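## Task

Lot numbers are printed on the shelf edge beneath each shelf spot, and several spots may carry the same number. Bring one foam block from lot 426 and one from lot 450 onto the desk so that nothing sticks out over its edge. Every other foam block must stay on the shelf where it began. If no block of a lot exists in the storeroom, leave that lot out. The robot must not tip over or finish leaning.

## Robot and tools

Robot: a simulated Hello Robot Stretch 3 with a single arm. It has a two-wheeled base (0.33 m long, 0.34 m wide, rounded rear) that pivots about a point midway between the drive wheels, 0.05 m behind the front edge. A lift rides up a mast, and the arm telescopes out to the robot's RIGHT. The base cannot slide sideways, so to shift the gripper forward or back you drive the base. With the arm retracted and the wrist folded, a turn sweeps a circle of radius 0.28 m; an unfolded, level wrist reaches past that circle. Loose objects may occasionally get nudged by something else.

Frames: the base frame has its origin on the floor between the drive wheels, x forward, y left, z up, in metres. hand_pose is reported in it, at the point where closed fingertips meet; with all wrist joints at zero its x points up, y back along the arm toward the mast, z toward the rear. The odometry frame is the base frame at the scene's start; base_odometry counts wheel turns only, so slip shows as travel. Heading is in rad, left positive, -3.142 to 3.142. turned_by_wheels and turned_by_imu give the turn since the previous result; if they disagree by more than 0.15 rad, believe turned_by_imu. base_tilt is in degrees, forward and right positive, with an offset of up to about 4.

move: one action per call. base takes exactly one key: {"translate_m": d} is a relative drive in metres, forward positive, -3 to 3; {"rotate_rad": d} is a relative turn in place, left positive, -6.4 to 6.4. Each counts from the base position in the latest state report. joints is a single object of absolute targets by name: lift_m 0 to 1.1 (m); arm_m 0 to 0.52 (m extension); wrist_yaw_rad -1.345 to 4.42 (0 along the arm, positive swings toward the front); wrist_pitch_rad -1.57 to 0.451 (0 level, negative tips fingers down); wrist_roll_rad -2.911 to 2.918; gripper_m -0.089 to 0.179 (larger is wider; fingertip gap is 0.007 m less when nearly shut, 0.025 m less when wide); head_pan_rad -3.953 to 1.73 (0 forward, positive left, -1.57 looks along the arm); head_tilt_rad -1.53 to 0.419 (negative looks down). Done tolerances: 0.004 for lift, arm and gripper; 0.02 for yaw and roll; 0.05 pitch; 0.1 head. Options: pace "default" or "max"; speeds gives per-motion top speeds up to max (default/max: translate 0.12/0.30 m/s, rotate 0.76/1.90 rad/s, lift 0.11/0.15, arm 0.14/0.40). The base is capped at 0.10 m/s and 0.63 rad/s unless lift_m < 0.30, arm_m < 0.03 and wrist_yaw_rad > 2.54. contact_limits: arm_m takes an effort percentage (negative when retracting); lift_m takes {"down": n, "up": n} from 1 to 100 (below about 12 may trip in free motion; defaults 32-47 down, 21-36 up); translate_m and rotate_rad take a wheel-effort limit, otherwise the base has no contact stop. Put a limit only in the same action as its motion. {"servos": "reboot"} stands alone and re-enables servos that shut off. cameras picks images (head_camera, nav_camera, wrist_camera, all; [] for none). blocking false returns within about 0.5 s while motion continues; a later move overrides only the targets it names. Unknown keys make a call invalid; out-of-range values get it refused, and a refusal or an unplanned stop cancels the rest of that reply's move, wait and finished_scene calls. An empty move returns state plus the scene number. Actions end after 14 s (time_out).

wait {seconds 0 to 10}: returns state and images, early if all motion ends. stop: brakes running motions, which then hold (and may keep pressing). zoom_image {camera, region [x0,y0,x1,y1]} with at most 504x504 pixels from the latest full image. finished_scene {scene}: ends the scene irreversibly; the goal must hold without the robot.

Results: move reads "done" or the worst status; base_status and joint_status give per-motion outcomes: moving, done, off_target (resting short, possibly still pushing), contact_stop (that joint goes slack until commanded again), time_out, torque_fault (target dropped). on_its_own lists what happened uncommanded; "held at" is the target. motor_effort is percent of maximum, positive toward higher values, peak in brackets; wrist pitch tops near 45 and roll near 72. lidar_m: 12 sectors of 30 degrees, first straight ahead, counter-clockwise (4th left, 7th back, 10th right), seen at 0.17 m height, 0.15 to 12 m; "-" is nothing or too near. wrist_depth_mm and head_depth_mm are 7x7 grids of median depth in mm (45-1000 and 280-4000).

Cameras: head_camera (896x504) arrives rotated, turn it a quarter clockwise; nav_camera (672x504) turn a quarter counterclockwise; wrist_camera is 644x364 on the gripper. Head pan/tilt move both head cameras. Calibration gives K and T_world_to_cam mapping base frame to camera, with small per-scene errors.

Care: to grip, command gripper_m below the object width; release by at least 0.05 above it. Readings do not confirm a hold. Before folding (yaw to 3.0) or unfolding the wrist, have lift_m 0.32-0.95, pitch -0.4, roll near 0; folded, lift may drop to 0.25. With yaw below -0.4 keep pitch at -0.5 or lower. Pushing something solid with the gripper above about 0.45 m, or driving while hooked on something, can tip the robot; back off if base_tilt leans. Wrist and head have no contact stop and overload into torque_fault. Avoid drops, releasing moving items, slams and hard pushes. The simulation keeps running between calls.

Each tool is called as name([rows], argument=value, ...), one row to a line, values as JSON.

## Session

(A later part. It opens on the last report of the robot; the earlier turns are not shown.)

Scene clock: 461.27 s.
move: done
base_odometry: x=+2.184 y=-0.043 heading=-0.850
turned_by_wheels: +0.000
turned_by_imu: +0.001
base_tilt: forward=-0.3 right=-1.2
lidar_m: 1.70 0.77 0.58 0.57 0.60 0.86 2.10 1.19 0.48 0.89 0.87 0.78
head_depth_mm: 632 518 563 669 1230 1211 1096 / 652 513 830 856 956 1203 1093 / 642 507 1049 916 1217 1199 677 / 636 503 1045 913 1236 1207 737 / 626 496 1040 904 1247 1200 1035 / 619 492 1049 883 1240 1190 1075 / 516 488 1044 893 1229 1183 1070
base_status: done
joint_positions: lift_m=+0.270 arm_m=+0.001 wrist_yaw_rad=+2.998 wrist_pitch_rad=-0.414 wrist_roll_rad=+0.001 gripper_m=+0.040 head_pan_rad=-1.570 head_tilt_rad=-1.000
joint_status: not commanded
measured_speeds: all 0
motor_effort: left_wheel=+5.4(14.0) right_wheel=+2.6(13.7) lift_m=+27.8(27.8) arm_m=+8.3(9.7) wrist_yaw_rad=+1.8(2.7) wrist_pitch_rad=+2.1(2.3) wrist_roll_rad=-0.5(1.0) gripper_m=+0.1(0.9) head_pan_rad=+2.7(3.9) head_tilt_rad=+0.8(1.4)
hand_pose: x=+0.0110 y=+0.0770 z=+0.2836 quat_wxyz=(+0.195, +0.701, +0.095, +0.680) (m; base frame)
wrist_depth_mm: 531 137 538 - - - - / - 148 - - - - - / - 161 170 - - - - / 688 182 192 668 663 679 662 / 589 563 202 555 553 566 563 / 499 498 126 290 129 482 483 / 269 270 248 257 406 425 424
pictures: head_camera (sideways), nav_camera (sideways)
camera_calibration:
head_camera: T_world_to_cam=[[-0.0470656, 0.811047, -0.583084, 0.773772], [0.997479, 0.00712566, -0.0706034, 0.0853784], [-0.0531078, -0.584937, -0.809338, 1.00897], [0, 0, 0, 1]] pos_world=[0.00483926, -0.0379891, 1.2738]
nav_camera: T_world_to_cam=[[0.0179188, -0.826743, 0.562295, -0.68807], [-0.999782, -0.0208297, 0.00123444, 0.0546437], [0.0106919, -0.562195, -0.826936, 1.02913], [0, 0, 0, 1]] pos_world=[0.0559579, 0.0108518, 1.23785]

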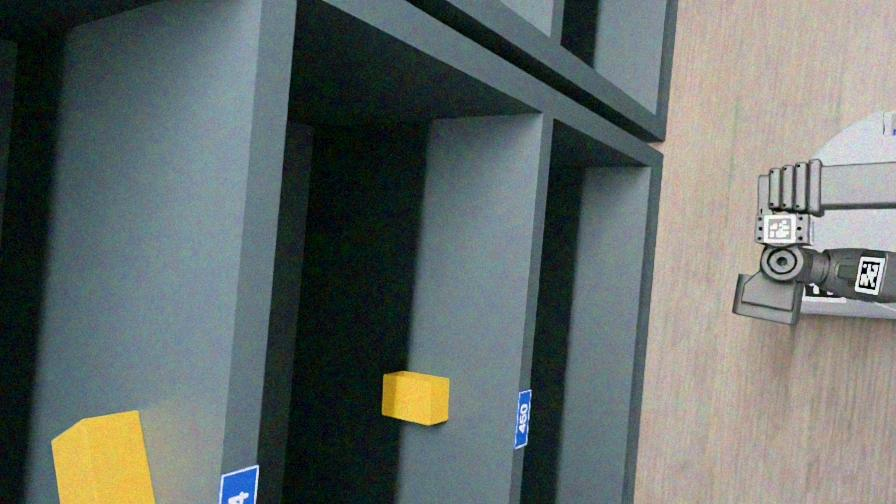

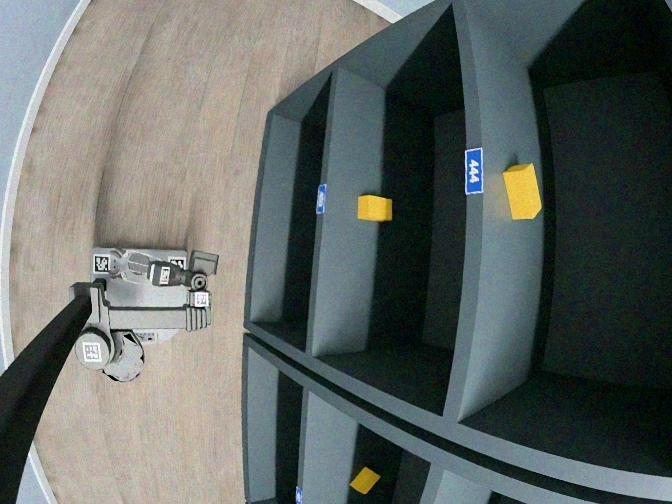

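zoom_image(camera="head_camera", region=[370, 350, 550, 460])

move(base={"translate_m":0.2}, joints={"lift_m":0.78}, cameras=[])

move(joints={"wrist_yaw_rad":0,"gripper_m":0.17}, cameras=[])

move(joints={"wrist_pitch_rad":-0.7})

Scaled by 2.800 from the camera's 896x504 image, which has a finer 1280x720 frame.

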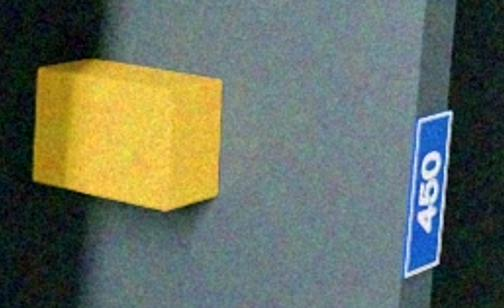

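Scene clock: 482.10 s.
move: done
base_odometry: x=+2.316 y=-0.194 heading=-0.850
turned_by_wheels: +0.000
turned_by_imu: +0.000
base_tilt: forward=-0.3 right=-1.2
lidar_m: 1.50 0.75 0.57 0.56 0.59 0.84 1.45 0.60 0.59 0.90 0.64 1.54
head_depth_mm: 660 518 1045 932 305 - - / 651 514 1052 931 842 311 1093 / 645 509 1055 919 849 357 954 / 637 503 1043 893 840 337 313 / 628 498 1055 907 362 1144 1055 / 621 496 1058 900 1245 1192 1074 / 612 501 1045 894 1239 1190 1066
base_status: done
joint_positions: lift_m=+0.780 arm_m=+0.001 wrist_yaw_rad=+2.998 wrist_pitch_rad=-0.414 wrist_roll_rad=+0.001 gripper_m=+0.040 head_pan_rad=-1.570 head_tilt_rad=-1.000
joint_status: all done
measured_speeds: all 0
motor_effort: left_wheel=+2.6(12.6) right_wheel=+7.5(9.6) lift_m=+28.4(32.7) arm_m=+6.6(8.2) wrist_yaw_rad=+1.3(2.8) wrist_pitch_rad=+2.2(2.3) wrist_roll_rad=-0.5(0.8) gripper_m=+0.4(1.0) head_pan_rad=+2.2(3.3) head_tilt_rad=+0.1(1.0)
hand_pose: x=+0.0110 y=+0.0770 z=+0.7936 quat_wxyz=(+0.195, +0.701, +0.095, +0.680) (m; base frame)
wrist_depth_mm: 529 137 535 541 544 - - / - 147 - - - - - / - 161 170 - - - - / - 178 188 - - - - / - - 199 - 152 - - / - - 126 - 127 - - / 958 - 261 934 916 956 936
pictures: none
No camera images: "cameras" was empty.

Scene clock: 484.60 s.
move: done
base_odometry: x=+2.316 y=-0.194 heading=-0.850
turned_by_wheels: +0.000
turned_by_imu: +0.000
base_tilt: forward=-0.2 right=-1.3
lidar_m: 1.50 0.75 0.57 0.56 0.59 0.84 1.45 0.60 0.59 0.90 0.64 1.54
head_depth_mm: 661 519 1046 933 304 - - / 652 513 1052 926 839 309 1085 / 645 508 1053 920 430 311 956 / 637 502 1048 893 393 342 948 / 629 498 1054 907 1231 1202 1061 / 620 495 1054 901 1242 1190 1074 / 613 501 1042 892 1230 1184 1073
base_status: not commanded
joint_positions: lift_m=+0.780 arm_m=+0.001 wrist_yaw_rad=+0.003 wrist_pitch_rad=-0.414 wrist_roll_rad=+0.001 gripper_m=+0.170 head_pan_rad=-1.570 head_tilt_rad=-1.000
joint_status: all done
measured_speeds: all 0
motor_effort: left_wheel=+2.4(3.0) right_wheel=+7.5(8.4) lift_m=+27.7(29.5) arm_m=+6.1(7.1) wrist_yaw_rad=-2.8(6.1) wrist_pitch_rad=+2.0(2.2) wrist_roll_rad=-0.5(0.8) gripper_m=+0.7(82.6) head_pan_rad=+1.8(2.5) head_tilt_rad=+0.1(1.2)
hand_pose: x=-0.0208 y=-0.3704 z=+0.7936 quat_wxyz=(+0.692, +0.147, -0.692, -0.145) (m; base frame)
wrist_depth_mm: - - - - - - 558 / - - - - - - 599 / - - - - - - - / - 673 - - - - - / 541 143 - - - - 521 / 117 124 - - - - 138 / - - - - - - 106
pictures: none
No camera images: "cameras" was empty.

Scene clock: 485.57 s.
move: done
base_odometry: x=+2.316 y=-0.194 heading=-0.850
turned_by_wheels: +0.000
turned_by_imu: +0.000
base_tilt: forward=-0.3 right=-1.2
lidar_m: 1.50 0.75 0.57 0.56 0.59 0.84 1.46 0.60 0.59 0.90 0.63 1.54
head_depth_mm: 660 518 1046 930 304 - - / 652 513 1053 925 842 309 1081 / 645 509 1052 920 411 311 951 / 637 502 1049 897 410 336 949 / 627 499 1054 906 1208 1199 1064 / 621 496 1053 902 1253 1188 1077 / 611 501 1046 894 1237 1187 1067
base_status: not commanded
joint_positions: lift_m=+0.780 arm_m=+0.001 wrist_yaw_rad=+0.003 wrist_pitch_rad=-0.708 wrist_roll_rad=+0.001 gripper_m=+0.170 head_pan_rad=-1.570 head_tilt_rad=-1.000
joint_status: all done
measured_speeds: all 0
motor_effort: left_wheel=+2.9(3.0) right_wheel=+7.9(8.6) lift_m=+28.6(28.9) arm_m=+6.2(7.1) wrist_yaw_rad=-3.2(4.7) wrist_pitch_rad=+1.1(3.6) wrist_roll_rad=-0.3(0.7) gripper_m=+0.7(1.0) head_pan_rad=+1.1(2.1) head_tilt_rad=-0.4(1.4)
hand_pose: x=-0.0210 y=-0.3246 z=+0.7338 quat_wxyz=(+0.663, +0.246, -0.663, -0.245) (m; base frame)
wrist_depth_mm: - - - - - - 623 / - - - - - - 548 / 518 - - - - - - / - - - - - - - / - 144 - - - - - / 123 124 - - - - - / 116 813 810 804 789 - 106
pictures: head_camera (sideways), nav_camera (sideways), wrist_camera
camera_calibration:
head_camera: T_world_to_cam=[[-0.0470656, 0.811047, -0.583084, 0.773772], [0.997479, 0.00712566, -0.0706034, 0.0853784], [-0.0531078, -0.584937, -0.809338, 1.00897], [0, 0, 0, 1]] pos_world=[0.00483926, -0.0379891, 1.2738]
nav_camera: T_world_to_cam=[[0.0179188, -0.826743, 0.562295, -0.68807], [-0.999782, -0.0208297, 0.00123444, 0.0546437], [0.0106919, -0.562195, -0.826936, 1.02913], [0, 0, 0, 1]] pos_world=[0.0559579, 0.0108518, 1.23785]
wrist_camera: T_world_to_cam=[[-0.998908, -0.0298569, -0.0359386, 0.00233448], [-0.00149395, 0.789205, -0.614127, 0.739304], [0.0466989, -0.613403, -0.788388, 0.546591], [0, 0, 0, 1]] pos_world=[-0.0220888, -0.248113, 0.885037]

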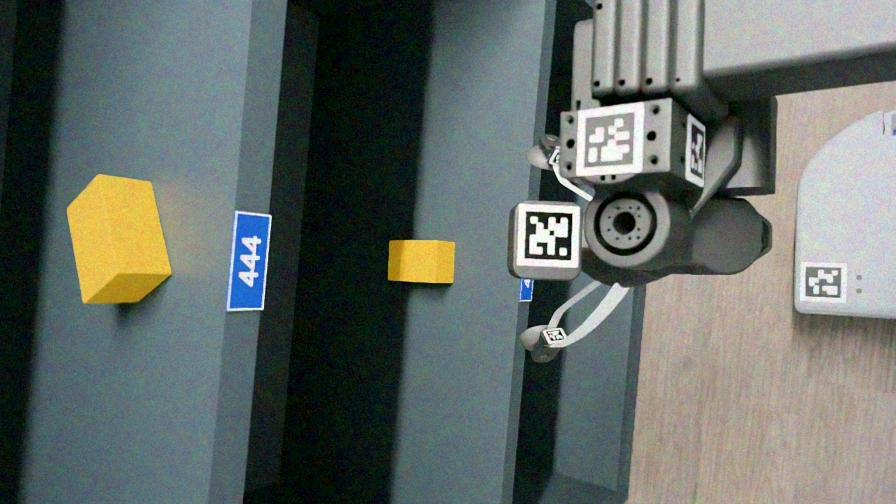

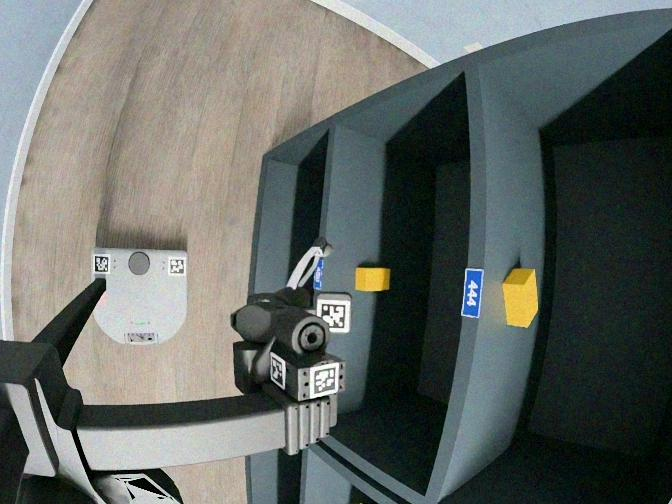

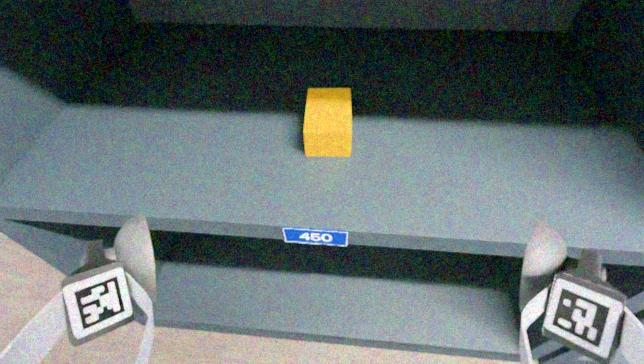

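move(base={"translate_m":0.017}, joints={"lift_m":0.70}, cameras=[])

move(joints={"arm_m":0.2}, contact_limits={"arm_m":30}, cameras=["wrist_camera"])

Scene clock: 504.27 s.
move: done
base_odometry: x=+2.327 y=-0.206 heading=-0.850
turned_by_wheels: +0.000
turned_by_imu: +0.000
base_tilt: forward=-0.3 right=-1.2
lidar_m: 1.49 0.75 0.57 0.56 0.59 0.84 1.44 0.60 0.61 0.90 0.62 1.52
head_depth_mm: 661 519 1046 933 1073 1153 311 / 652 513 1051 926 1251 340 315 / 644 509 1053 921 867 349 924 / 636 501 1050 895 495 385 938 / 628 498 1055 907 1226 1199 1060 / 620 495 1057 901 1262 1189 1075 / 614 502 1024 894 1234 1187 1069
base_status: done
joint_positions: lift_m=+0.700 arm_m=+0.001 wrist_yaw_rad=+0.003 wrist_pitch_rad=-0.709 wrist_roll_rad=+0.001 gripper_m=+0.170 head_pan_rad=-1.570 head_tilt_rad=-1.000
joint_status: all done
measured_speeds: all 0
motor_effort: left_wheel=+2.3(7.7) right_wheel=+6.9(11.4) lift_m=+23.8(26.4) arm_m=+5.4(6.0) wrist_yaw_rad=-2.8(4.1) wrist_pitch_rad=+1.2(1.2) wrist_roll_rad=-0.5(0.8) gripper_m=+0.8(1.1) head_pan_rad=+0.6(1.5) head_tilt_rad=-1.3(1.4)
hand_pose: x=-0.0211 y=-0.3244 z=+0.6536 quat_wxyz=(+0.663, +0.246, -0.663, -0.245) (m; base frame)
wrist_depth_mm: - - - - - - - / - - - - - - - / - - - - - - - / - - - - - 326 322 / - 144 - - - - 325 / 829 124 - - - - - / 116 746 744 732 721 - 106
pictures: none
No camera images: "cameras" was empty.

Scene clock: 506.97 s.
move: done
base_odometry: x=+2.327 y=-0.206 heading=-0.850
turned_by_wheels: +0.000
turned_by_imu: +0.000
base_tilt: forward=-0.3 right=-1.3
lidar_m: 1.48 0.75 0.57 0.56 0.59 0.84 1.44 0.60 0.61 0.90 0.62 1.52
head_depth_mm: 659 518 1045 933 1056 1170 311 / 650 514 1054 461 395 345 315 / 645 508 1056 472 1242 1211 955 / 636 501 1046 514 1261 1210 947 / 628 498 1053 888 1251 1200 1062 / 619 496 1058 900 1268 1195 1071 / 611 503 1023 894 1243 1184 1065
base_status: not commanded
joint_positions: lift_m=+0.700 arm_m=+0.200 wrist_yaw_rad=+0.003 wrist_pitch_rad=-0.709 wrist_roll_rad=+0.001 gripper_m=+0.170 head_pan_rad=-1.570 head_tilt_rad=-1.000
joint_status: all done
measured_speeds: all 0
motor_effort: left_wheel=+2.0(2.4) right_wheel=+7.2(8.0) lift_m=+26.3(26.7) arm_m=+12.3(14.7) wrist_yaw_rad=-3.3(4.3) wrist_pitch_rad=+1.2(1.3) wrist_roll_rad=-0.6(0.8) gripper_m=+0.3(1.1) head_pan_rad=+0.0(1.5) head_tilt_rad=-1.1(1.7)
contact_limits: arm_m 30 (drawing in: default 31, maximum 55; extending or still: default 39, maximum 69)
hand_pose: x=-0.0211 y=-0.5238 z=+0.6536 quat_wxyz=(+0.663, +0.246, -0.663, -0.245) (m; base frame)
wrist_depth_mm: - - - - - - - / 457 - - - - - - / - - - - - - - / - - - - 328 327 323 / 315 303 309 306 303 300 296 / 123 141 280 277 273 268 266 / 249 252 256 252 252 246 108
pictures: wrist_camera
camera_calibration:
wrist_camera: T_world_to_cam=[[-0.998917, -0.0295331, -0.0359414, -0.00635065], [-0.00129658, 0.789998, -0.613108, 0.84702], [0.0465006, -0.612397, -0.789181, 0.362211], [0, 0, 0, 1]] pos_world=[-0.0220886, -0.447515, 0.804937]

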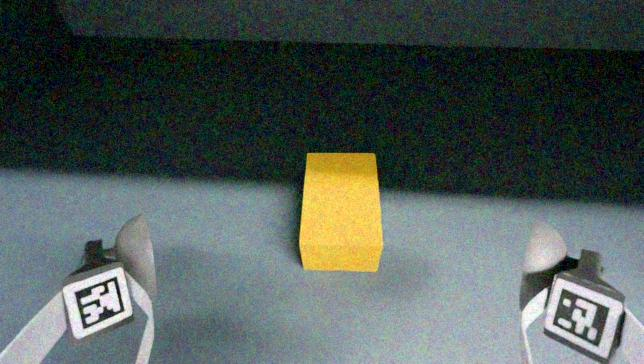

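move(joints={"arm_m":0.285}, contact_limits={"arm_m":30}, cameras=["wrist_camera"])

move(joints={"lift_m":0.614}, speeds={"lift_m":0.05}, contact_limits={"lift_m":{"down":14}}, cameras=["wrist_camera"])

move(joints={"gripper_m":0.033}, cameras=["wrist_camera"])

move(joints={"lift_m":0.70}, speeds={"lift_m":0.05}, cameras=["wrist_camera"])

Scene clock: 520.10 s.
move: done
base_odometry: x=+2.327 y=-0.206 heading=-0.850
turned_by_wheels: +0.000
turned_by_imu: +0.000
base_tilt: forward=-0.4 right=-1.2
lidar_m: 1.49 0.75 0.57 0.56 0.59 0.84 1.44 0.60 0.61 0.90 0.62 1.52
head_depth_mm: 660 518 1045 933 1053 1171 311 / 651 512 1041 459 389 345 315 / 644 507 519 550 1244 1210 959 / 634 501 641 877 1255 1205 947 / 628 499 1052 906 1247 1199 1062 / 619 496 1052 900 1260 1191 1070 / 611 503 1024 894 1245 1186 1065
base_status: not commanded
joint_positions: lift_m=+0.700 arm_m=+0.285 wrist_yaw_rad=+0.003 wrist_pitch_rad=-0.709 wrist_roll_rad=+0.001 gripper_m=+0.170 head_pan_rad=-1.570 head_tilt_rad=-1.000
joint_status: all done
measured_speeds: all 0
motor_effort: left_wheel=+2.4(2.6) right_wheel=+7.1(7.9) lift_m=+24.5(29.6) arm_m=+12.4(14.3) wrist_yaw_rad=-3.3(4.3) wrist_pitch_rad=+1.2(1.3) wrist_roll_rad=-0.6(0.8) gripper_m=+0.5(1.2) head_pan_rad=+0.0(0.8) head_tilt_rad=-1.5(1.9)
contact_limits: arm_m 30 (drawing in: default 31, maximum 55; extending or still: default 39, maximum 69)
hand_pose: x=-0.0211 y=-0.6088 z=+0.6536 quat_wxyz=(+0.663, +0.246, -0.663, -0.245) (m; base frame)
wrist_depth_mm: - 396 386 383 381 369 358 / - - - - - 398 396 / - - - - - - - / - - - - 329 323 323 / 313 301 308 313 302 299 298 / 123 141 277 - 274 266 266 / 249 252 255 - 250 245 108
pictures: wrist_camera
camera_calibration:
wrist_camera: T_world_to_cam=[[-0.998917, -0.0295331, -0.0359414, -0.00886096], [-0.00129658, 0.789998, -0.613108, 0.91417], [0.0465006, -0.612397, -0.789181, 0.310158], [0, 0, 0, 1]] pos_world=[-0.0220886, -0.532515, 0.804937]

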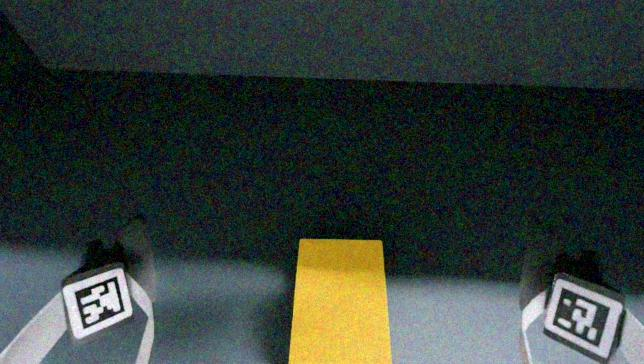

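Scene clock: 522.37 s.
move: done
base_odometry: x=+2.327 y=-0.206 heading=-0.850
turned_by_wheels: +0.000
turned_by_imu: +0.000
base_tilt: forward=-0.3 right=-1.2
lidar_m: 1.48 0.75 0.57 0.56 0.59 0.84 1.45 0.60 0.61 0.90 0.62 1.52
head_depth_mm: 658 518 1047 934 1070 1210 1100 / 653 513 1054 926 841 430 379 / 643 508 1054 592 1218 1193 938 / 635 501 1047 641 1255 1207 945 / 629 498 1059 888 1248 1195 1060 / 621 495 1054 899 1262 1193 1072 / 611 502 1021 893 1238 1189 1072
base_status: not commanded
joint_positions: lift_m=+0.614 arm_m=+0.285 wrist_yaw_rad=+0.003 wrist_pitch_rad=-0.709 wrist_roll_rad=+0.001 gripper_m=+0.170 head_pan_rad=-1.570 head_tilt_rad=-1.000
joint_status: all done
measured_speeds: all 0
motor_effort: left_wheel=+2.0(2.7) right_wheel=+7.5(8.0) lift_m=+23.3(26.4) arm_m=+9.0(12.5) wrist_yaw_rad=-3.1(4.8) wrist_pitch_rad=+1.2(1.3) wrist_roll_rad=-0.3(0.8) gripper_m=+0.5(1.2) head_pan_rad=-0.9(1.0) head_tilt_rad=-1.8(2.1)
contact_limits: arm_m 30 (drawing in: default 31, maximum 55; extending or still: default 39, maximum 69); lift_m down 14 (down: maximum 72; up: maximum 65)
hand_pose: x=-0.0211 y=-0.6088 z=+0.5676 quat_wxyz=(+0.663, +0.246, -0.663, -0.245) (m; base frame)
wrist_depth_mm: - - - 370 327 330 332 / 311 311 306 303 298 295 291 / 272 268 264 261 258 257 255 / 239 237 233 171 229 227 226 / 214 211 210 158 197 204 206 / 123 141 190 143 179 182 183 / 116 172 170 135 165 167 106
pictures: wrist_camera
camera_calibration:
wrist_camera: T_world_to_cam=[[-0.998917, -0.0295301, -0.0359438, -0.0119486], [-0.00129275, 0.789998, -0.613108, 0.861443], [0.0465006, -0.612397, -0.789181, 0.242288], [0, 0, 0, 1]] pos_world=[-0.0220886, -0.532515, 0.718937]

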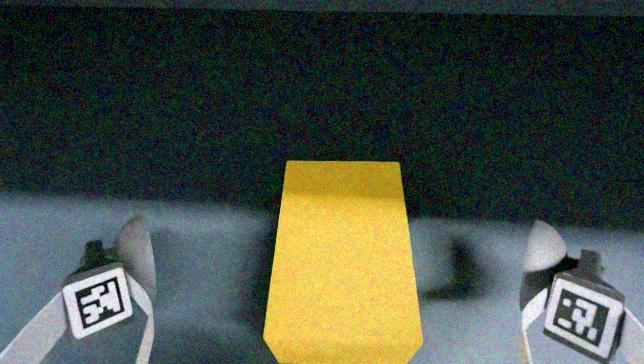

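Scene clock: 524.27 s.
move: done
base_odometry: x=+2.327 y=-0.206 heading=-0.850
turned_by_wheels: +0.000
turned_by_imu: +0.000
base_tilt: forward=-0.3 right=-1.1
lidar_m: 1.49 0.75 0.57 0.56 0.59 0.84 1.44 0.60 0.61 0.90 0.62 1.52
head_depth_mm: 662 518 1047 933 1069 1210 1099 / 651 513 1058 924 843 430 380 / 644 508 1053 592 1208 1186 941 / 636 501 1046 638 1256 1203 949 / 628 498 1055 907 1247 1195 1059 / 620 495 1055 901 1262 1193 1073 / 612 502 1022 893 1244 1189 1068
base_status: not commanded
joint_positions: lift_m=+0.614 arm_m=+0.285 wrist_yaw_rad=+0.003 wrist_pitch_rad=-0.709 wrist_roll_rad=+0.001 gripper_m=+0.033 head_pan_rad=-1.570 head_tilt_rad=-1.000
joint_status: all done
measured_speeds: all 0
motor_effort: left_wheel=+2.2(2.7) right_wheel=+6.8(7.8) lift_m=+23.8(24.2) arm_m=+5.8(9.5) wrist_yaw_rad=-3.2(4.1) wrist_pitch_rad=+1.2(1.3) wrist_roll_rad=-0.3(0.8) gripper_m=-8.9(83.3) head_pan_rad=-0.8(1.3) head_tilt_rad=-1.4(2.1)
contact_limits: arm_m 30 (drawing in: default 31, maximum 55; extending or still: default 39, maximum 69); lift_m down 14 (down: maximum 72; up: maximum 65)
hand_pose: x=-0.0211 y=-0.6088 z=+0.5676 quat_wxyz=(+0.663, +0.246, -0.663, -0.245) (m; base frame)
wrist_depth_mm: - - - 368 327 329 330 / 311 309 306 302 297 295 293 / 271 268 265 262 259 258 254 / 238 237 235 171 229 228 225 / 212 213 206 156 156 204 203 / 193 192 128 142 128 185 184 / 178 172 168 134 146 166 170
pictures: wrist_camera
camera_calibration:
wrist_camera: T_world_to_cam=[[-0.998922, -0.0293899, -0.0359273, -0.0119857], [-0.00119215, 0.790001, -0.613104, 0.861444], [0.0464017, -0.6124, -0.789185, 0.242292], [0, 0, 0, 1]] pos_world=[-0.0221885, -0.532515, 0.718937]

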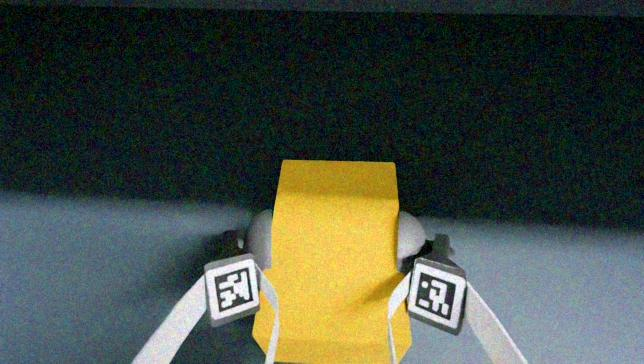

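Scene clock: 526.53 s.
move: done
base_odometry: x=+2.327 y=-0.206 heading=-0.850
turned_by_wheels: +0.000
turned_by_imu: +0.000
base_tilt: forward=-0.3 right=-1.1
lidar_m: 1.49 0.75 0.57 0.56 0.59 0.84 1.44 0.60 0.61 0.90 0.62 1.52
head_depth_mm: 660 519 1044 935 1051 1175 311 / 651 514 1040 460 389 344 315 / 643 509 518 550 1242 1213 955 / 638 503 638 874 1259 1205 953 / 627 499 1057 906 1251 1199 1059 / 620 495 1052 900 1261 1190 1070 / 611 501 1019 898 1235 1189 1069
base_status: not commanded
joint_positions: lift_m=+0.700 arm_m=+0.285 wrist_yaw_rad=+0.003 wrist_pitch_rad=-0.710 wrist_roll_rad=+0.001 gripper_m=+0.033 head_pan_rad=-1.570 head_tilt_rad=-1.000
joint_status: all done
measured_speeds: all 0
motor_effort: left_wheel=+2.2(2.8) right_wheel=+7.2(7.7) lift_m=+29.4(32.7) arm_m=+2.6(6.2) wrist_yaw_rad=-1.9(4.6) wrist_pitch_rad=+1.4(1.5) wrist_roll_rad=-0.7(0.8) gripper_m=-9.2(9.8) head_pan_rad=-1.0(2.0) head_tilt_rad=-1.4(2.2)
contact_limits: arm_m 30 (drawing in: default 31, maximum 55; extending or still: default 39, maximum 69)
hand_pose: x=-0.0211 y=-0.6086 z=+0.6534 quat_wxyz=(+0.663, +0.247, -0.663, -0.245) (m; base frame)
wrist_depth_mm: - 394 391 382 376 367 361 / - - - - - 398 393 / - - - - - - - / - - - 170 321 325 324 / 312 309 297 157 157 299 297 / 284 282 128 143 128 271 270 / 258 106 246 134 147 247 247
pictures: wrist_camera
camera_calibration:
wrist_camera: T_world_to_cam=[[-0.998922, -0.0293549, -0.0359574, -0.00885669], [-0.0011925, 0.790615, -0.612313, 0.913801], [0.0464028, -0.61161, -0.789797, 0.310996], [0, 0, 0, 1]] pos_world=[-0.0221885, -0.532516, 0.804837]

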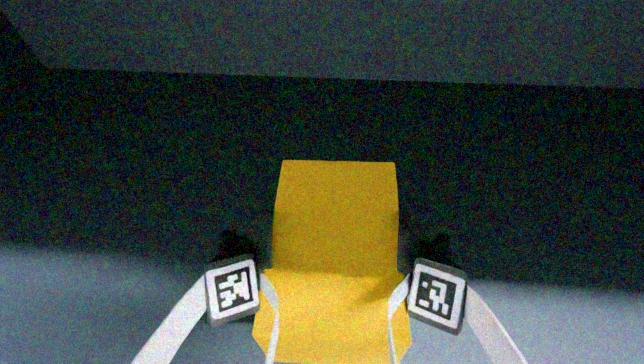

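move(joints={"arm_m":0}, cameras=[])

move(joints={"lift_m":0.9,"wrist_yaw_rad":1.6}, cameras=["wrist_camera"])

move(base={"translate_m":0.81}, pace="max", cameras=["wrist_camera"])

move(base={"rotate_rad":-1.6}, cameras=[])

move(base={"translate_m":1.25}, pace="max", cameras=["wrist_camera"])

move(base={"translate_m":0.55}, pace="max", cameras=["wrist_camera"])

move(base={"rotate_rad":1.6}, joints={"head_tilt_rad":-0.5})

Scene clock: 546.43 s.
move: done
base_odometry: x=+2.327 y=-0.206 heading=-0.850
turned_by_wheels: +0.000
turned_by_imu: +0.000
base_tilt: forward=-0.4 right=-1.0
lidar_m: 1.49 0.75 0.57 0.56 0.59 0.84 1.44 0.61 0.61 0.90 0.62 1.52
head_depth_mm: 659 518 1048 935 1074 1157 311 / 651 514 1056 926 1249 340 315 / 644 509 1061 923 1236 349 927 / 637 502 1047 911 518 385 939 / 627 498 1055 906 1249 1198 1061 / 620 495 1053 899 1265 1196 1075 / 611 501 1021 896 1236 1190 1068
base_status: not commanded
joint_positions: lift_m=+0.700 arm_m=+0.001 wrist_yaw_rad=+0.003 wrist_pitch_rad=-0.710 wrist_roll_rad=+0.001 gripper_m=+0.033 head_pan_rad=-1.570 head_tilt_rad=-1.000
joint_status: all done
measured_speeds: all 0
motor_effort: left_wheel=+2.1(2.7) right_wheel=+7.2(7.9) lift_m=+23.7(29.7) arm_m=-12.1(13.8) wrist_yaw_rad=-3.4(4.4) wrist_pitch_rad=+1.4(1.5) wrist_roll_rad=-0.5(0.8) gripper_m=-9.3(9.9) head_pan_rad=-1.7(2.4) head_tilt_rad=-2.5(3.0)
hand_pose: x=-0.0211 y=-0.3241 z=+0.6534 quat_wxyz=(+0.663, +0.247, -0.663, -0.245) (m; base frame)
wrist_depth_mm: - - - - - - - / - - - - - - - / - - - - - - - / - - - 170 - 327 323 / - 811 153 157 153 - - / 848 747 128 142 127 702 - / 777 740 135 135 134 705 -
pictures: none
No camera images: "cameras" was empty.

Scene clock: 549.10 s.
move: done
base_odometry: x=+2.327 y=-0.206 heading=-0.850
turned_by_wheels: +0.000
turned_by_imu: +0.000
base_tilt: forward=-0.4 right=-1.2
lidar_m: 1.48 0.75 0.57 0.56 0.59 0.84 1.44 0.60 0.60 0.90 0.62 1.52
head_depth_mm: 662 518 1045 - - 1204 1099 / 652 514 1054 - - 1212 1098 / 644 509 1054 979 - 1198 954 / 636 501 1046 930 - 1168 949 / 628 498 1057 907 858 1144 1059 / 622 495 1052 900 1312 1139 1073 / 612 502 1023 895 1172 386 1067
base_status: not commanded
joint_positions: lift_m=+0.900 arm_m=+0.001 wrist_yaw_rad=+1.597 wrist_pitch_rad=-0.710 wrist_roll_rad=+0.001 gripper_m=+0.033 head_pan_rad=-1.570 head_tilt_rad=-1.000
joint_status: all done
measured_speeds: all 0
motor_effort: left_wheel=+2.2(2.8) right_wheel=+6.8(8.1) lift_m=+29.0(32.8) arm_m=-9.1(12.2) wrist_yaw_rad=+1.3(5.8) wrist_pitch_rad=+1.4(1.6) wrist_roll_rad=-0.5(0.8) gripper_m=-9.2(9.9) head_pan_rad=-2.8(2.9) head_tilt_rad=-2.7(3.0)
hand_pose: x=+0.1571 y=-0.1410 z=+0.8534 quat_wxyz=(+0.639, +0.647, -0.287, +0.303) (m; base frame)
wrist_depth_mm: - - - - - - - / - - - - - - - / - - - - - - - / - - - 171 - - - / - - 156 157 157 - - / - - 128 143 128 - - / 865 106 135 134 134 - -
pictures: wrist_camera
camera_calibration:
wrist_camera: T_world_to_cam=[[0.0529059, -0.99795, -0.0360119, -0.111708], [-0.790598, -0.0198281, -0.612015, 0.676245], [0.610046, 0.0608501, -0.790026, 0.753125], [0, 0, 0, 1]] pos_world=[0.0811071, -0.143898, 1.00484]

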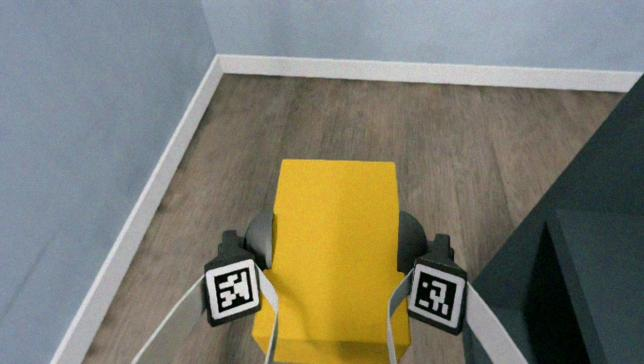

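Scene clock: 558.17 s.
move: done
base_odometry: x=+2.862 y=-0.815 heading=-0.850
turned_by_wheels: +0.000
turned_by_imu: +0.000
base_tilt: forward=-0.2 right=-1.1
lidar_m: 0.68 0.69 0.52 0.51 0.54 0.77 2.20 1.27 0.60 2.20 0.92 0.70
head_depth_mm: 2682 2279 1042 - - 1219 1102 / 2745 2244 1853 - - 1221 1095 / 2691 2245 1859 1672 - 1200 956 / 2739 2235 1831 1597 - 1167 952 / 2772 2178 1812 1553 1372 1139 1063 / 2336 2103 1802 1531 1418 1139 1072 / 1690 1736 1716 1539 1383 386 1067
base_status: done
joint_positions: lift_m=+0.900 arm_m=+0.001 wrist_yaw_rad=+1.597 wrist_pitch_rad=-0.710 wrist_roll_rad=+0.001 gripper_m=+0.033 head_pan_rad=-1.570 head_tilt_rad=-1.000
joint_status: not commanded
measured_speeds: all 0
motor_effort: left_wheel=+7.8(11.6) right_wheel=+0.9(12.0) lift_m=+28.6(30.2) arm_m=+1.1(9.2) wrist_yaw_rad=+1.5(3.8) wrist_pitch_rad=+1.4(1.6) wrist_roll_rad=-0.6(0.9) gripper_m=-9.1(9.9) head_pan_rad=-2.8(3.9) head_tilt_rad=-3.0(3.8)
hand_pose: x=+0.1571 y=-0.1410 z=+0.8534 quat_wxyz=(+0.639, +0.647, -0.286, +0.303) (m; base frame)
wrist_depth_mm: - - - - - - - / - - - - - - - / - - - - - - - / - - - 171 - - - / - - 156 157 157 - - / - 986 128 143 128 - - / - 105 135 134 133 917 916
pictures: wrist_camera
camera_calibration:
wrist_camera: T_world_to_cam=[[0.0529842, -0.997948, -0.0359502, -0.111776], [-0.790592, -0.0199277, -0.612018, 0.676234], [0.610046, 0.0608492, -0.790026, 0.753125], [0, 0, 0, 1]] pos_world=[0.0811071, -0.143898, 1.00484]

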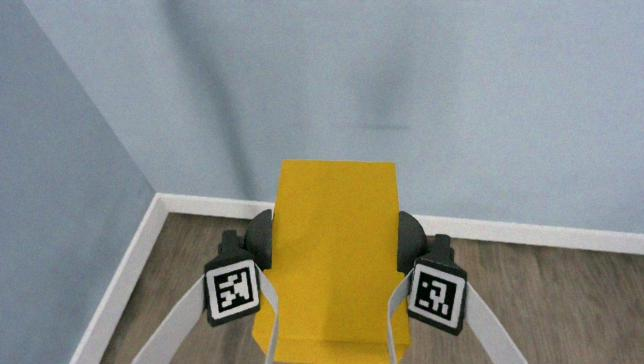

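Scene clock: 561.80 s.
move: done
base_odometry: x=+2.862 y=-0.815 heading=-2.449
turned_by_wheels: -1.600
turned_by_imu: -1.574
base_tilt: forward=-0.4 right=-1.2
lidar_m: 2.27 0.93 0.70 0.69 0.70 0.53 0.51 0.54 0.76 2.20 1.29 0.60
head_depth_mm: 1698 1609 1536 - - 1210 1097 / 2587 2198 1855 - - 1217 1092 / 2830 2238 1839 1667 - 1201 952 / 2802 2209 1831 1587 - 1167 949 / 2721 2188 1806 1543 1381 1138 1060 / 1995 2080 1769 1541 1408 1136 1074 / 1511 1364 1563 1472 1357 386 1068
base_status: done
joint_positions: lift_m=+0.900 arm_m=+0.001 wrist_yaw_rad=+1.597 wrist_pitch_rad=-0.710 wrist_roll_rad=+0.001 gripper_m=+0.033 head_pan_rad=-1.570 head_tilt_rad=-1.000
joint_status: not commanded
measured_speeds: all 0
motor_effort: left_wheel=+8.0(11.8) right_wheel=-10.3(13.0) lift_m=+29.1(29.5) arm_m=-2.6(3.1) wrist_yaw_rad=+2.5(3.5) wrist_pitch_rad=+1.4(1.6) wrist_roll_rad=-0.5(0.8) gripper_m=-9.7(9.8) head_pan_rad=-2.5(3.5) head_tilt_rad=-2.5(4.1)
hand_pose: x=+0.1571 y=-0.1410 z=+0.8534 quat_wxyz=(+0.639, +0.647, -0.286, +0.303) (m; base frame)
wrist_depth_mm: - - - - - - - / - - - - - - - / - - - - - - - / - - - 171 - - - / - - 156 156 154 - - / - - 128 143 128 994 980 / 952 105 135 135 134 924 928
pictures: none
No camera images: "cameras" was empty.

Scene clock: 575.27 s.
move: done
base_odometry: x=+1.900 y=-1.613 heading=-2.449
turned_by_wheels: +0.000
turned_by_imu: +0.000
base_tilt: forward=-0.4 right=-1.3
lidar_m: 2.00 0.86 0.65 0.63 0.66 0.94 1.75 0.53 0.48 1.36 1.97 1.72
head_depth_mm: 977 920 877 - - 1180 1097 / 1573 1444 1323 - - 1200 1096 / 2689 2244 1837 1672 - 1195 953 / 2802 2207 1819 1588 - 1166 947 / 2748 2196 1817 1549 1372 1141 1064 / 2697 2182 1797 1536 1421 1139 1070 / 2673 2154 1766 1532 1387 386 1065
base_status: done
joint_positions: lift_m=+0.900 arm_m=+0.001 wrist_yaw_rad=+1.597 wrist_pitch_rad=-0.710 wrist_roll_rad=+0.001 gripper_m=+0.033 head_pan_rad=-1.570 head_tilt_rad=-1.000
joint_status: not commanded
measured_speeds: all 0
motor_effort: left_wheel=+4.2(11.8) right_wheel=+5.1(10.5) lift_m=+27.7(29.5) arm_m=-11.1(12.8) wrist_yaw_rad=+2.3(3.3) wrist_pitch_rad=+1.5(1.6) wrist_roll_rad=-0.4(0.8) gripper_m=-9.9(10.0) head_pan_rad=-1.5(3.2) head_tilt_rad=-4.9(5.2)
hand_pose: x=+0.1571 y=-0.1410 z=+0.8534 quat_wxyz=(+0.639, +0.647, -0.286, +0.303) (m; base frame)
wrist_depth_mm: - - - - - - - / - - - - - - - / - - - - - - - / - - - 170 - - - / - - 156 156 156 - - / - - 128 142 128 - - / 962 106 135 134 134 911 904
pictures: wrist_camera
camera_calibration:
wrist_camera: T_world_to_cam=[[0.0531241, -0.99794, -0.0359668, -0.11167], [-0.790586, -0.0200279, -0.612024, 0.676226], [0.610043, 0.060948, -0.790021, 0.753128], [0, 0, 0, 1]] pos_world=[0.081107, -0.143798, 1.00484]

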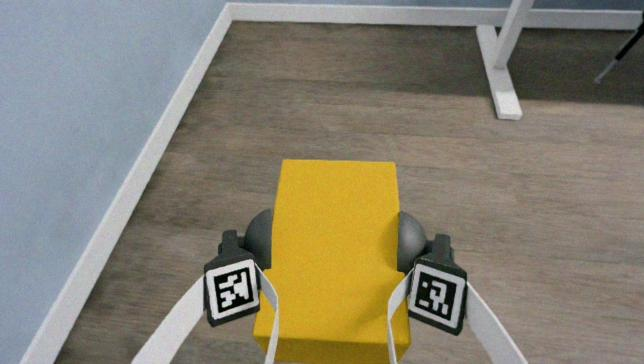

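Scene clock: 581.73 s.
move: done
base_odometry: x=+1.476 y=-1.964 heading=-2.449
turned_by_wheels: +0.000
turned_by_imu: +0.000
base_tilt: forward=-0.4 right=-1.1
lidar_m: 1.45 0.82 0.62 0.61 0.64 0.90 2.29 0.93 1.24 3.66 1.87 1.26
head_depth_mm: 2686 2253 1871 - - 1229 1100 / 2895 2282 1871 - - 1218 1097 / 2831 2232 1873 1680 - 1196 954 / 2775 2219 1822 1597 - 1166 948 / 2778 2178 1819 1543 1377 1139 1061 / 2688 2159 1803 1532 1419 1135 1074 / 2653 2127 1782 1541 1387 385 1073
base_status: done
joint_positions: lift_m=+0.900 arm_m=+0.001 wrist_yaw_rad=+1.597 wrist_pitch_rad=-0.710 wrist_roll_rad=+0.001 gripper_m=+0.033 head_pan_rad=-1.570 head_tilt_rad=-1.000
joint_status: not commanded
measured_speeds: all 0
motor_effort: left_wheel=+6.5(10.3) right_wheel=+2.1(11.3) lift_m=+27.1(28.4) arm_m=-10.6(11.6) wrist_yaw_rad=+1.3(3.5) wrist_pitch_rad=+1.5(1.6) wrist_roll_rad=-0.3(0.8) gripper_m=-9.4(9.8) head_pan_rad=-0.6(1.7) head_tilt_rad=-4.3(5.8)
hand_pose: x=+0.1571 y=-0.1410 z=+0.8534 quat_wxyz=(+0.639, +0.647, -0.286, +0.303) (m; base frame)
wrist_depth_mm: - - - - - - - / - - - - - - - / - - - - - - - / - - - 170 - - - / - - 156 157 156 - - / - - 128 143 128 - - / 951 105 135 134 134 913 913
pictures: wrist_camera
camera_calibration:
wrist_camera: T_world_to_cam=[[0.0531241, -0.99794, -0.0359668, -0.11167], [-0.790586, -0.0200279, -0.612024, 0.676226], [0.610043, 0.060948, -0.790021, 0.753128], [0, 0, 0, 1]] pos_world=[0.081107, -0.143798, 1.00484]

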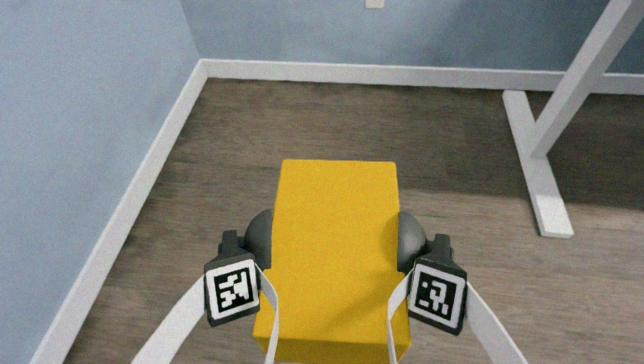

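Scene clock: 585.37 s.
move: done
base_odometry: x=+1.476 y=-1.964 heading=-0.850
turned_by_wheels: +1.600
turned_by_imu: +1.575
base_tilt: forward=-0.2 right=-1.2
lidar_m: 0.61 0.64 0.92 1.32 1.09 1.26 3.66 1.58 1.26 1.45 0.81 0.62
head_depth_mm: 1190 1272 1392 1528 1699 1632 - / 1184 1292 1406 1537 1690 1635 - / 1202 1299 1407 1543 1714 1617 - / 1208 1300 1421 1554 1728 1603 1385 / 1206 1303 1418 1567 1730 1589 1297 / 1222 1314 1438 1571 1737 1577 1294 / 1229 1325 1430 1535 1632 1526 1287
base_status: done
joint_positions: lift_m=+0.900 arm_m=+0.001 wrist_yaw_rad=+1.597 wrist_pitch_rad=-0.710 wrist_roll_rad=+0.001 gripper_m=+0.033 head_pan_rad=-1.570 head_tilt_rad=-0.499
joint_status: all done
measured_speeds: all 0
motor_effort: left_wheel=-8.8(12.8) right_wheel=+8.5(12.9) lift_m=+27.2(27.9) arm_m=-12.3(12.9) wrist_yaw_rad=+2.1(3.2) wrist_pitch_rad=+1.5(1.6) wrist_roll_rad=-0.5(0.8) gripper_m=-9.6(10.1) head_pan_rad=-0.2(1.0) head_tilt_rad=-4.7(5.9)
hand_pose: x=+0.1571 y=-0.1410 z=+0.8534 quat_wxyz=(+0.639, +0.647, -0.286, +0.303) (m; base frame)
wrist_depth_mm: - - - - - - - / - - - - - - - / - - - - - - - / - - - 170 - - - / - - 159 156 153 - - / - - 128 143 128 - - / 973 105 135 135 134 919 898
pictures: head_camera (sideways), nav_camera (sideways), wrist_camera
camera_calibration:
head_camera: T_world_to_cam=[[-0.0465513, 0.431841, -0.900748, 1.18785], [0.997503, -0.0278552, -0.0649061, 0.0779975], [-0.0531196, -0.90152, -0.429465, 0.514834], [0, 0, 0, 1]] pos_world=[0.0048408, -0.0466548, 1.29612]
nav_camera: T_world_to_cam=[[0.0172635, -0.455585, 0.890025, -1.11524], [-0.999794, -0.0173885, 0.0104918, 0.042658], [0.0106963, -0.890022, -0.455791, 0.546338], [0, 0, 0, 1]] pos_world=[0.0560582, -0.0210911, 1.24116]
wrist_camera: T_world_to_cam=[[0.0531219, -0.99794, -0.0359639, -0.111672], [-0.790624, -0.0200317, -0.611975, 0.67618], [0.609994, 0.0609432, -0.790059, 0.75317], [0, 0, 0, 1]] pos_world=[0.0811071, -0.143798, 1.00484]

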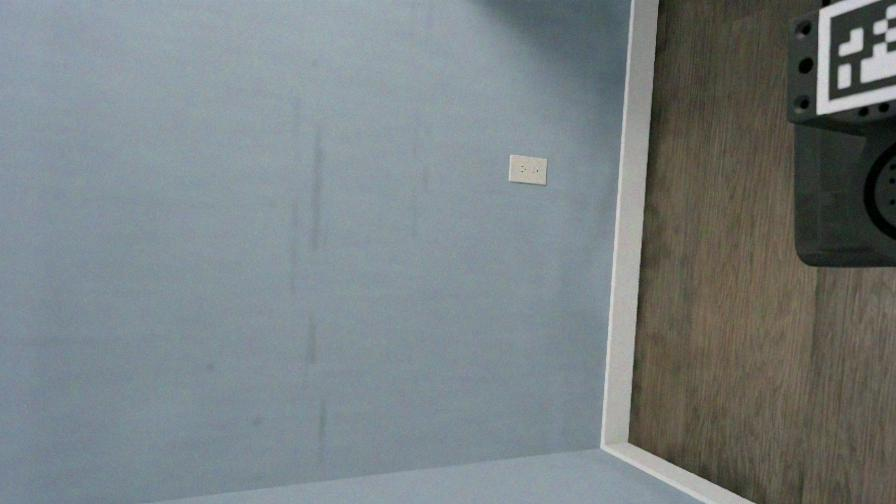

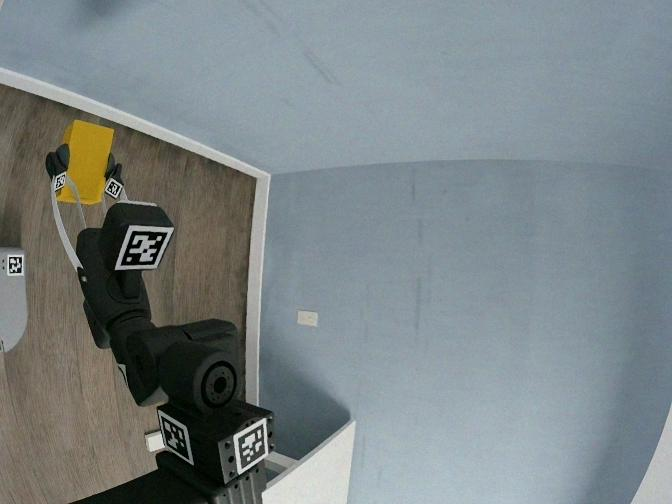

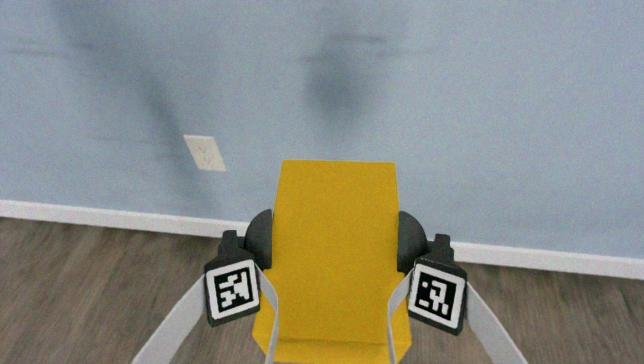

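move(base={"translate_m":-1.3}, pace="max", cameras=["nav_camera"])

move(joints={"wrist_yaw_rad":0.1})

Scene clock: 606.97 s.
move: done
base_odometry: x=+0.618 y=-0.987 heading=-0.850
turned_by_wheels: +0.000
turned_by_imu: -0.001
base_tilt: forward=-0.3 right=-1.2
lidar_m: 1.89 1.22 0.93 0.91 0.96 1.38 2.38 1.82 0.74 0.89 1.04 1.93
head_depth_mm: 1124 1207 1318 1387 952 785 - / 1132 1220 1329 1368 944 780 - / 1130 1230 1337 1348 938 799 - / 1135 1229 1342 1328 932 797 1301 / 1147 1231 1361 1317 925 791 1299 / 1147 1248 1350 1304 923 1451 1293 / 1155 1248 1367 1288 910 1261 1285
base_status: done
joint_positions: lift_m=+0.900 arm_m=+0.001 wrist_yaw_rad=+1.597 wrist_pitch_rad=-0.710 wrist_roll_rad=+0.001 gripper_m=+0.033 head_pan_rad=-1.570 head_tilt_rad=-0.500
joint_status: not commanded
measured_speeds: all 0
motor_effort: left_wheel=-8.2(12.7) right_wheel=-1.8(11.7) lift_m=+25.2(27.3) arm_m=-6.4(11.7) wrist_yaw_rad=+0.3(3.4) wrist_pitch_rad=+1.5(1.6) wrist_roll_rad=-0.7(0.8) gripper_m=-9.0(10.0) head_pan_rad=+1.8(2.2) head_tilt_rad=-3.9(5.6)
hand_pose: x=+0.1571 y=-0.1410 z=+0.8534 quat_wxyz=(+0.639, +0.647, -0.286, +0.303) (m; base frame)
wrist_depth_mm: - - - - - - - / - - - - - - - / - - - - - - - / - - - 170 - - - / - - 156 157 157 - - / - - 128 142 128 - - / 945 106 135 134 134 918 924
pictures: nav_camera (sideways)
camera_calibration:
nav_camera: T_world_to_cam=[[0.0173068, -0.456102, 0.889759, -1.11487], [-0.999793, -0.017414, 0.0105204, 0.0426236], [0.0106959, -0.889757, -0.456309, 0.547076], [0, 0, 0, 1]] pos_world=[0.0560582, -0.0209893, 1.24116]

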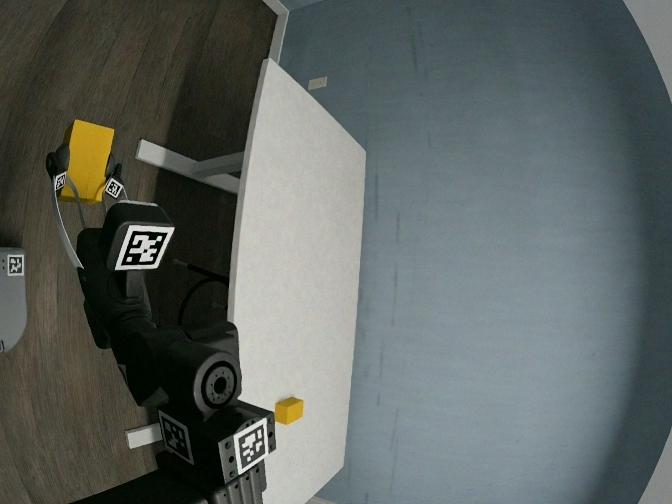

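Scene clock: 608.73 s.
move: done
base_odometry: x=+0.618 y=-0.987 heading=-0.850
turned_by_wheels: +0.000
turned_by_imu: +0.000
base_tilt: forward=-0.3 right=-1.1
lidar_m: 1.89 1.22 0.93 0.91 0.96 1.37 2.38 1.83 0.74 0.90 1.04 1.93
head_depth_mm: 1121 1215 1317 1383 950 786 - / 1126 1227 1324 1370 949 780 1070 / 1135 1230 1334 1351 940 801 1281 / 1136 1234 1337 1334 933 797 284 / 1149 1240 1344 1308 926 791 462 / 1152 1244 1347 1304 916 1443 1291 / 1156 1249 1371 1283 912 1266 1285
base_status: not commanded
joint_positions: lift_m=+0.900 arm_m=+0.001 wrist_yaw_rad=+0.103 wrist_pitch_rad=-0.710 wrist_roll_rad=+0.001 gripper_m=+0.033 head_pan_rad=-1.570 head_tilt_rad=-0.500
joint_status: all done
measured_speeds: all 0
motor_effort: left_wheel=-7.9(8.7) right_wheel=-1.8(2.6) lift_m=+24.9(26.3) arm_m=-5.4(6.6) wrist_yaw_rad=-3.0(6.6) wrist_pitch_rad=+1.4(1.6) wrist_roll_rad=-0.3(0.7) gripper_m=-9.5(9.8) head_pan_rad=+2.1(2.5) head_tilt_rad=-3.3(4.5)
hand_pose: x=-0.0032 y=-0.3232 z=+0.8534 quat_wxyz=(+0.675, +0.280, -0.649, -0.212) (m; base frame)
wrist_depth_mm: - - - - - - - / - - - - - - - / - - - - - - - / - - - 170 - - - / - - 159 157 155 - - / - - 128 142 128 - - / 941 105 135 135 134 940 915
pictures: head_camera (sideways), nav_camera (sideways), wrist_camera
camera_calibration:
head_camera: T_world_to_cam=[[-0.0465293, 0.432324, -0.900517, 1.18757], [0.997504, -0.0278285, -0.0649006, 0.0779916], [-0.0531181, -0.901289, -0.42995, 0.515474], [0, 0, 0, 1]] pos_world=[0.00484087, -0.0466527, 1.29612]
nav_camera: T_world_to_cam=[[0.0173068, -0.456102, 0.889759, -1.11487], [-0.999793, -0.017414, 0.0105204, 0.0426236], [0.0106959, -0.889757, -0.456309, 0.547076], [0, 0, 0, 1]] pos_world=[0.0560582, -0.0209893, 1.24116]
wrist_camera: T_world_to_cam=[[-0.990947, -0.129351, -0.0359406, -0.00763183], [-0.0805015, 0.786758, -0.611989, 0.808781], [0.107438, -0.603556, -0.790049, 0.645715], [0, 0, 0, 1]] pos_world=[-0.011829, -0.247577, 1.00484]

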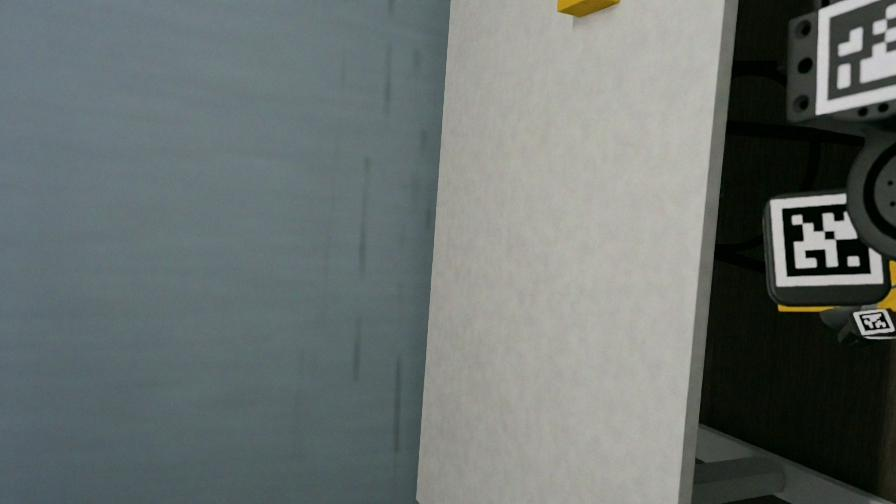

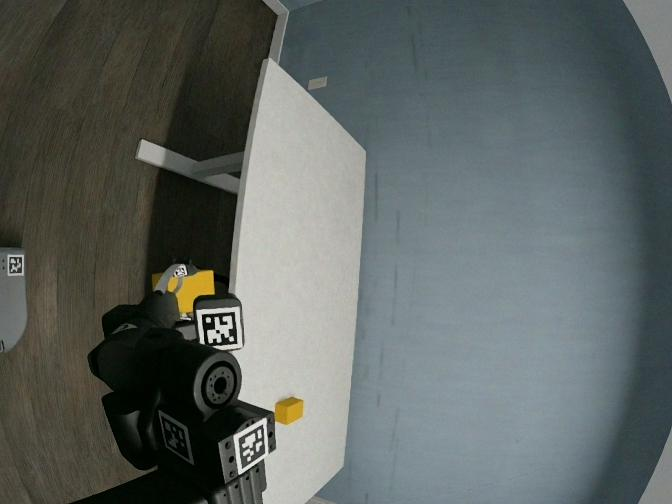

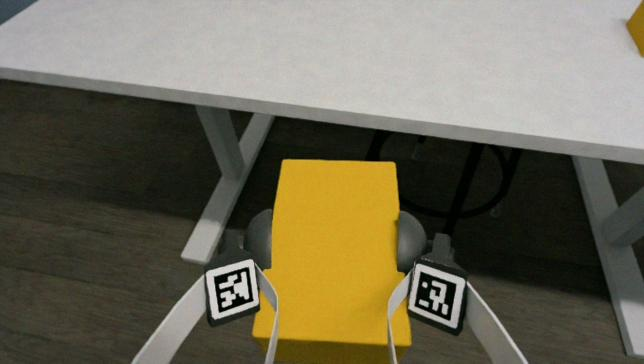

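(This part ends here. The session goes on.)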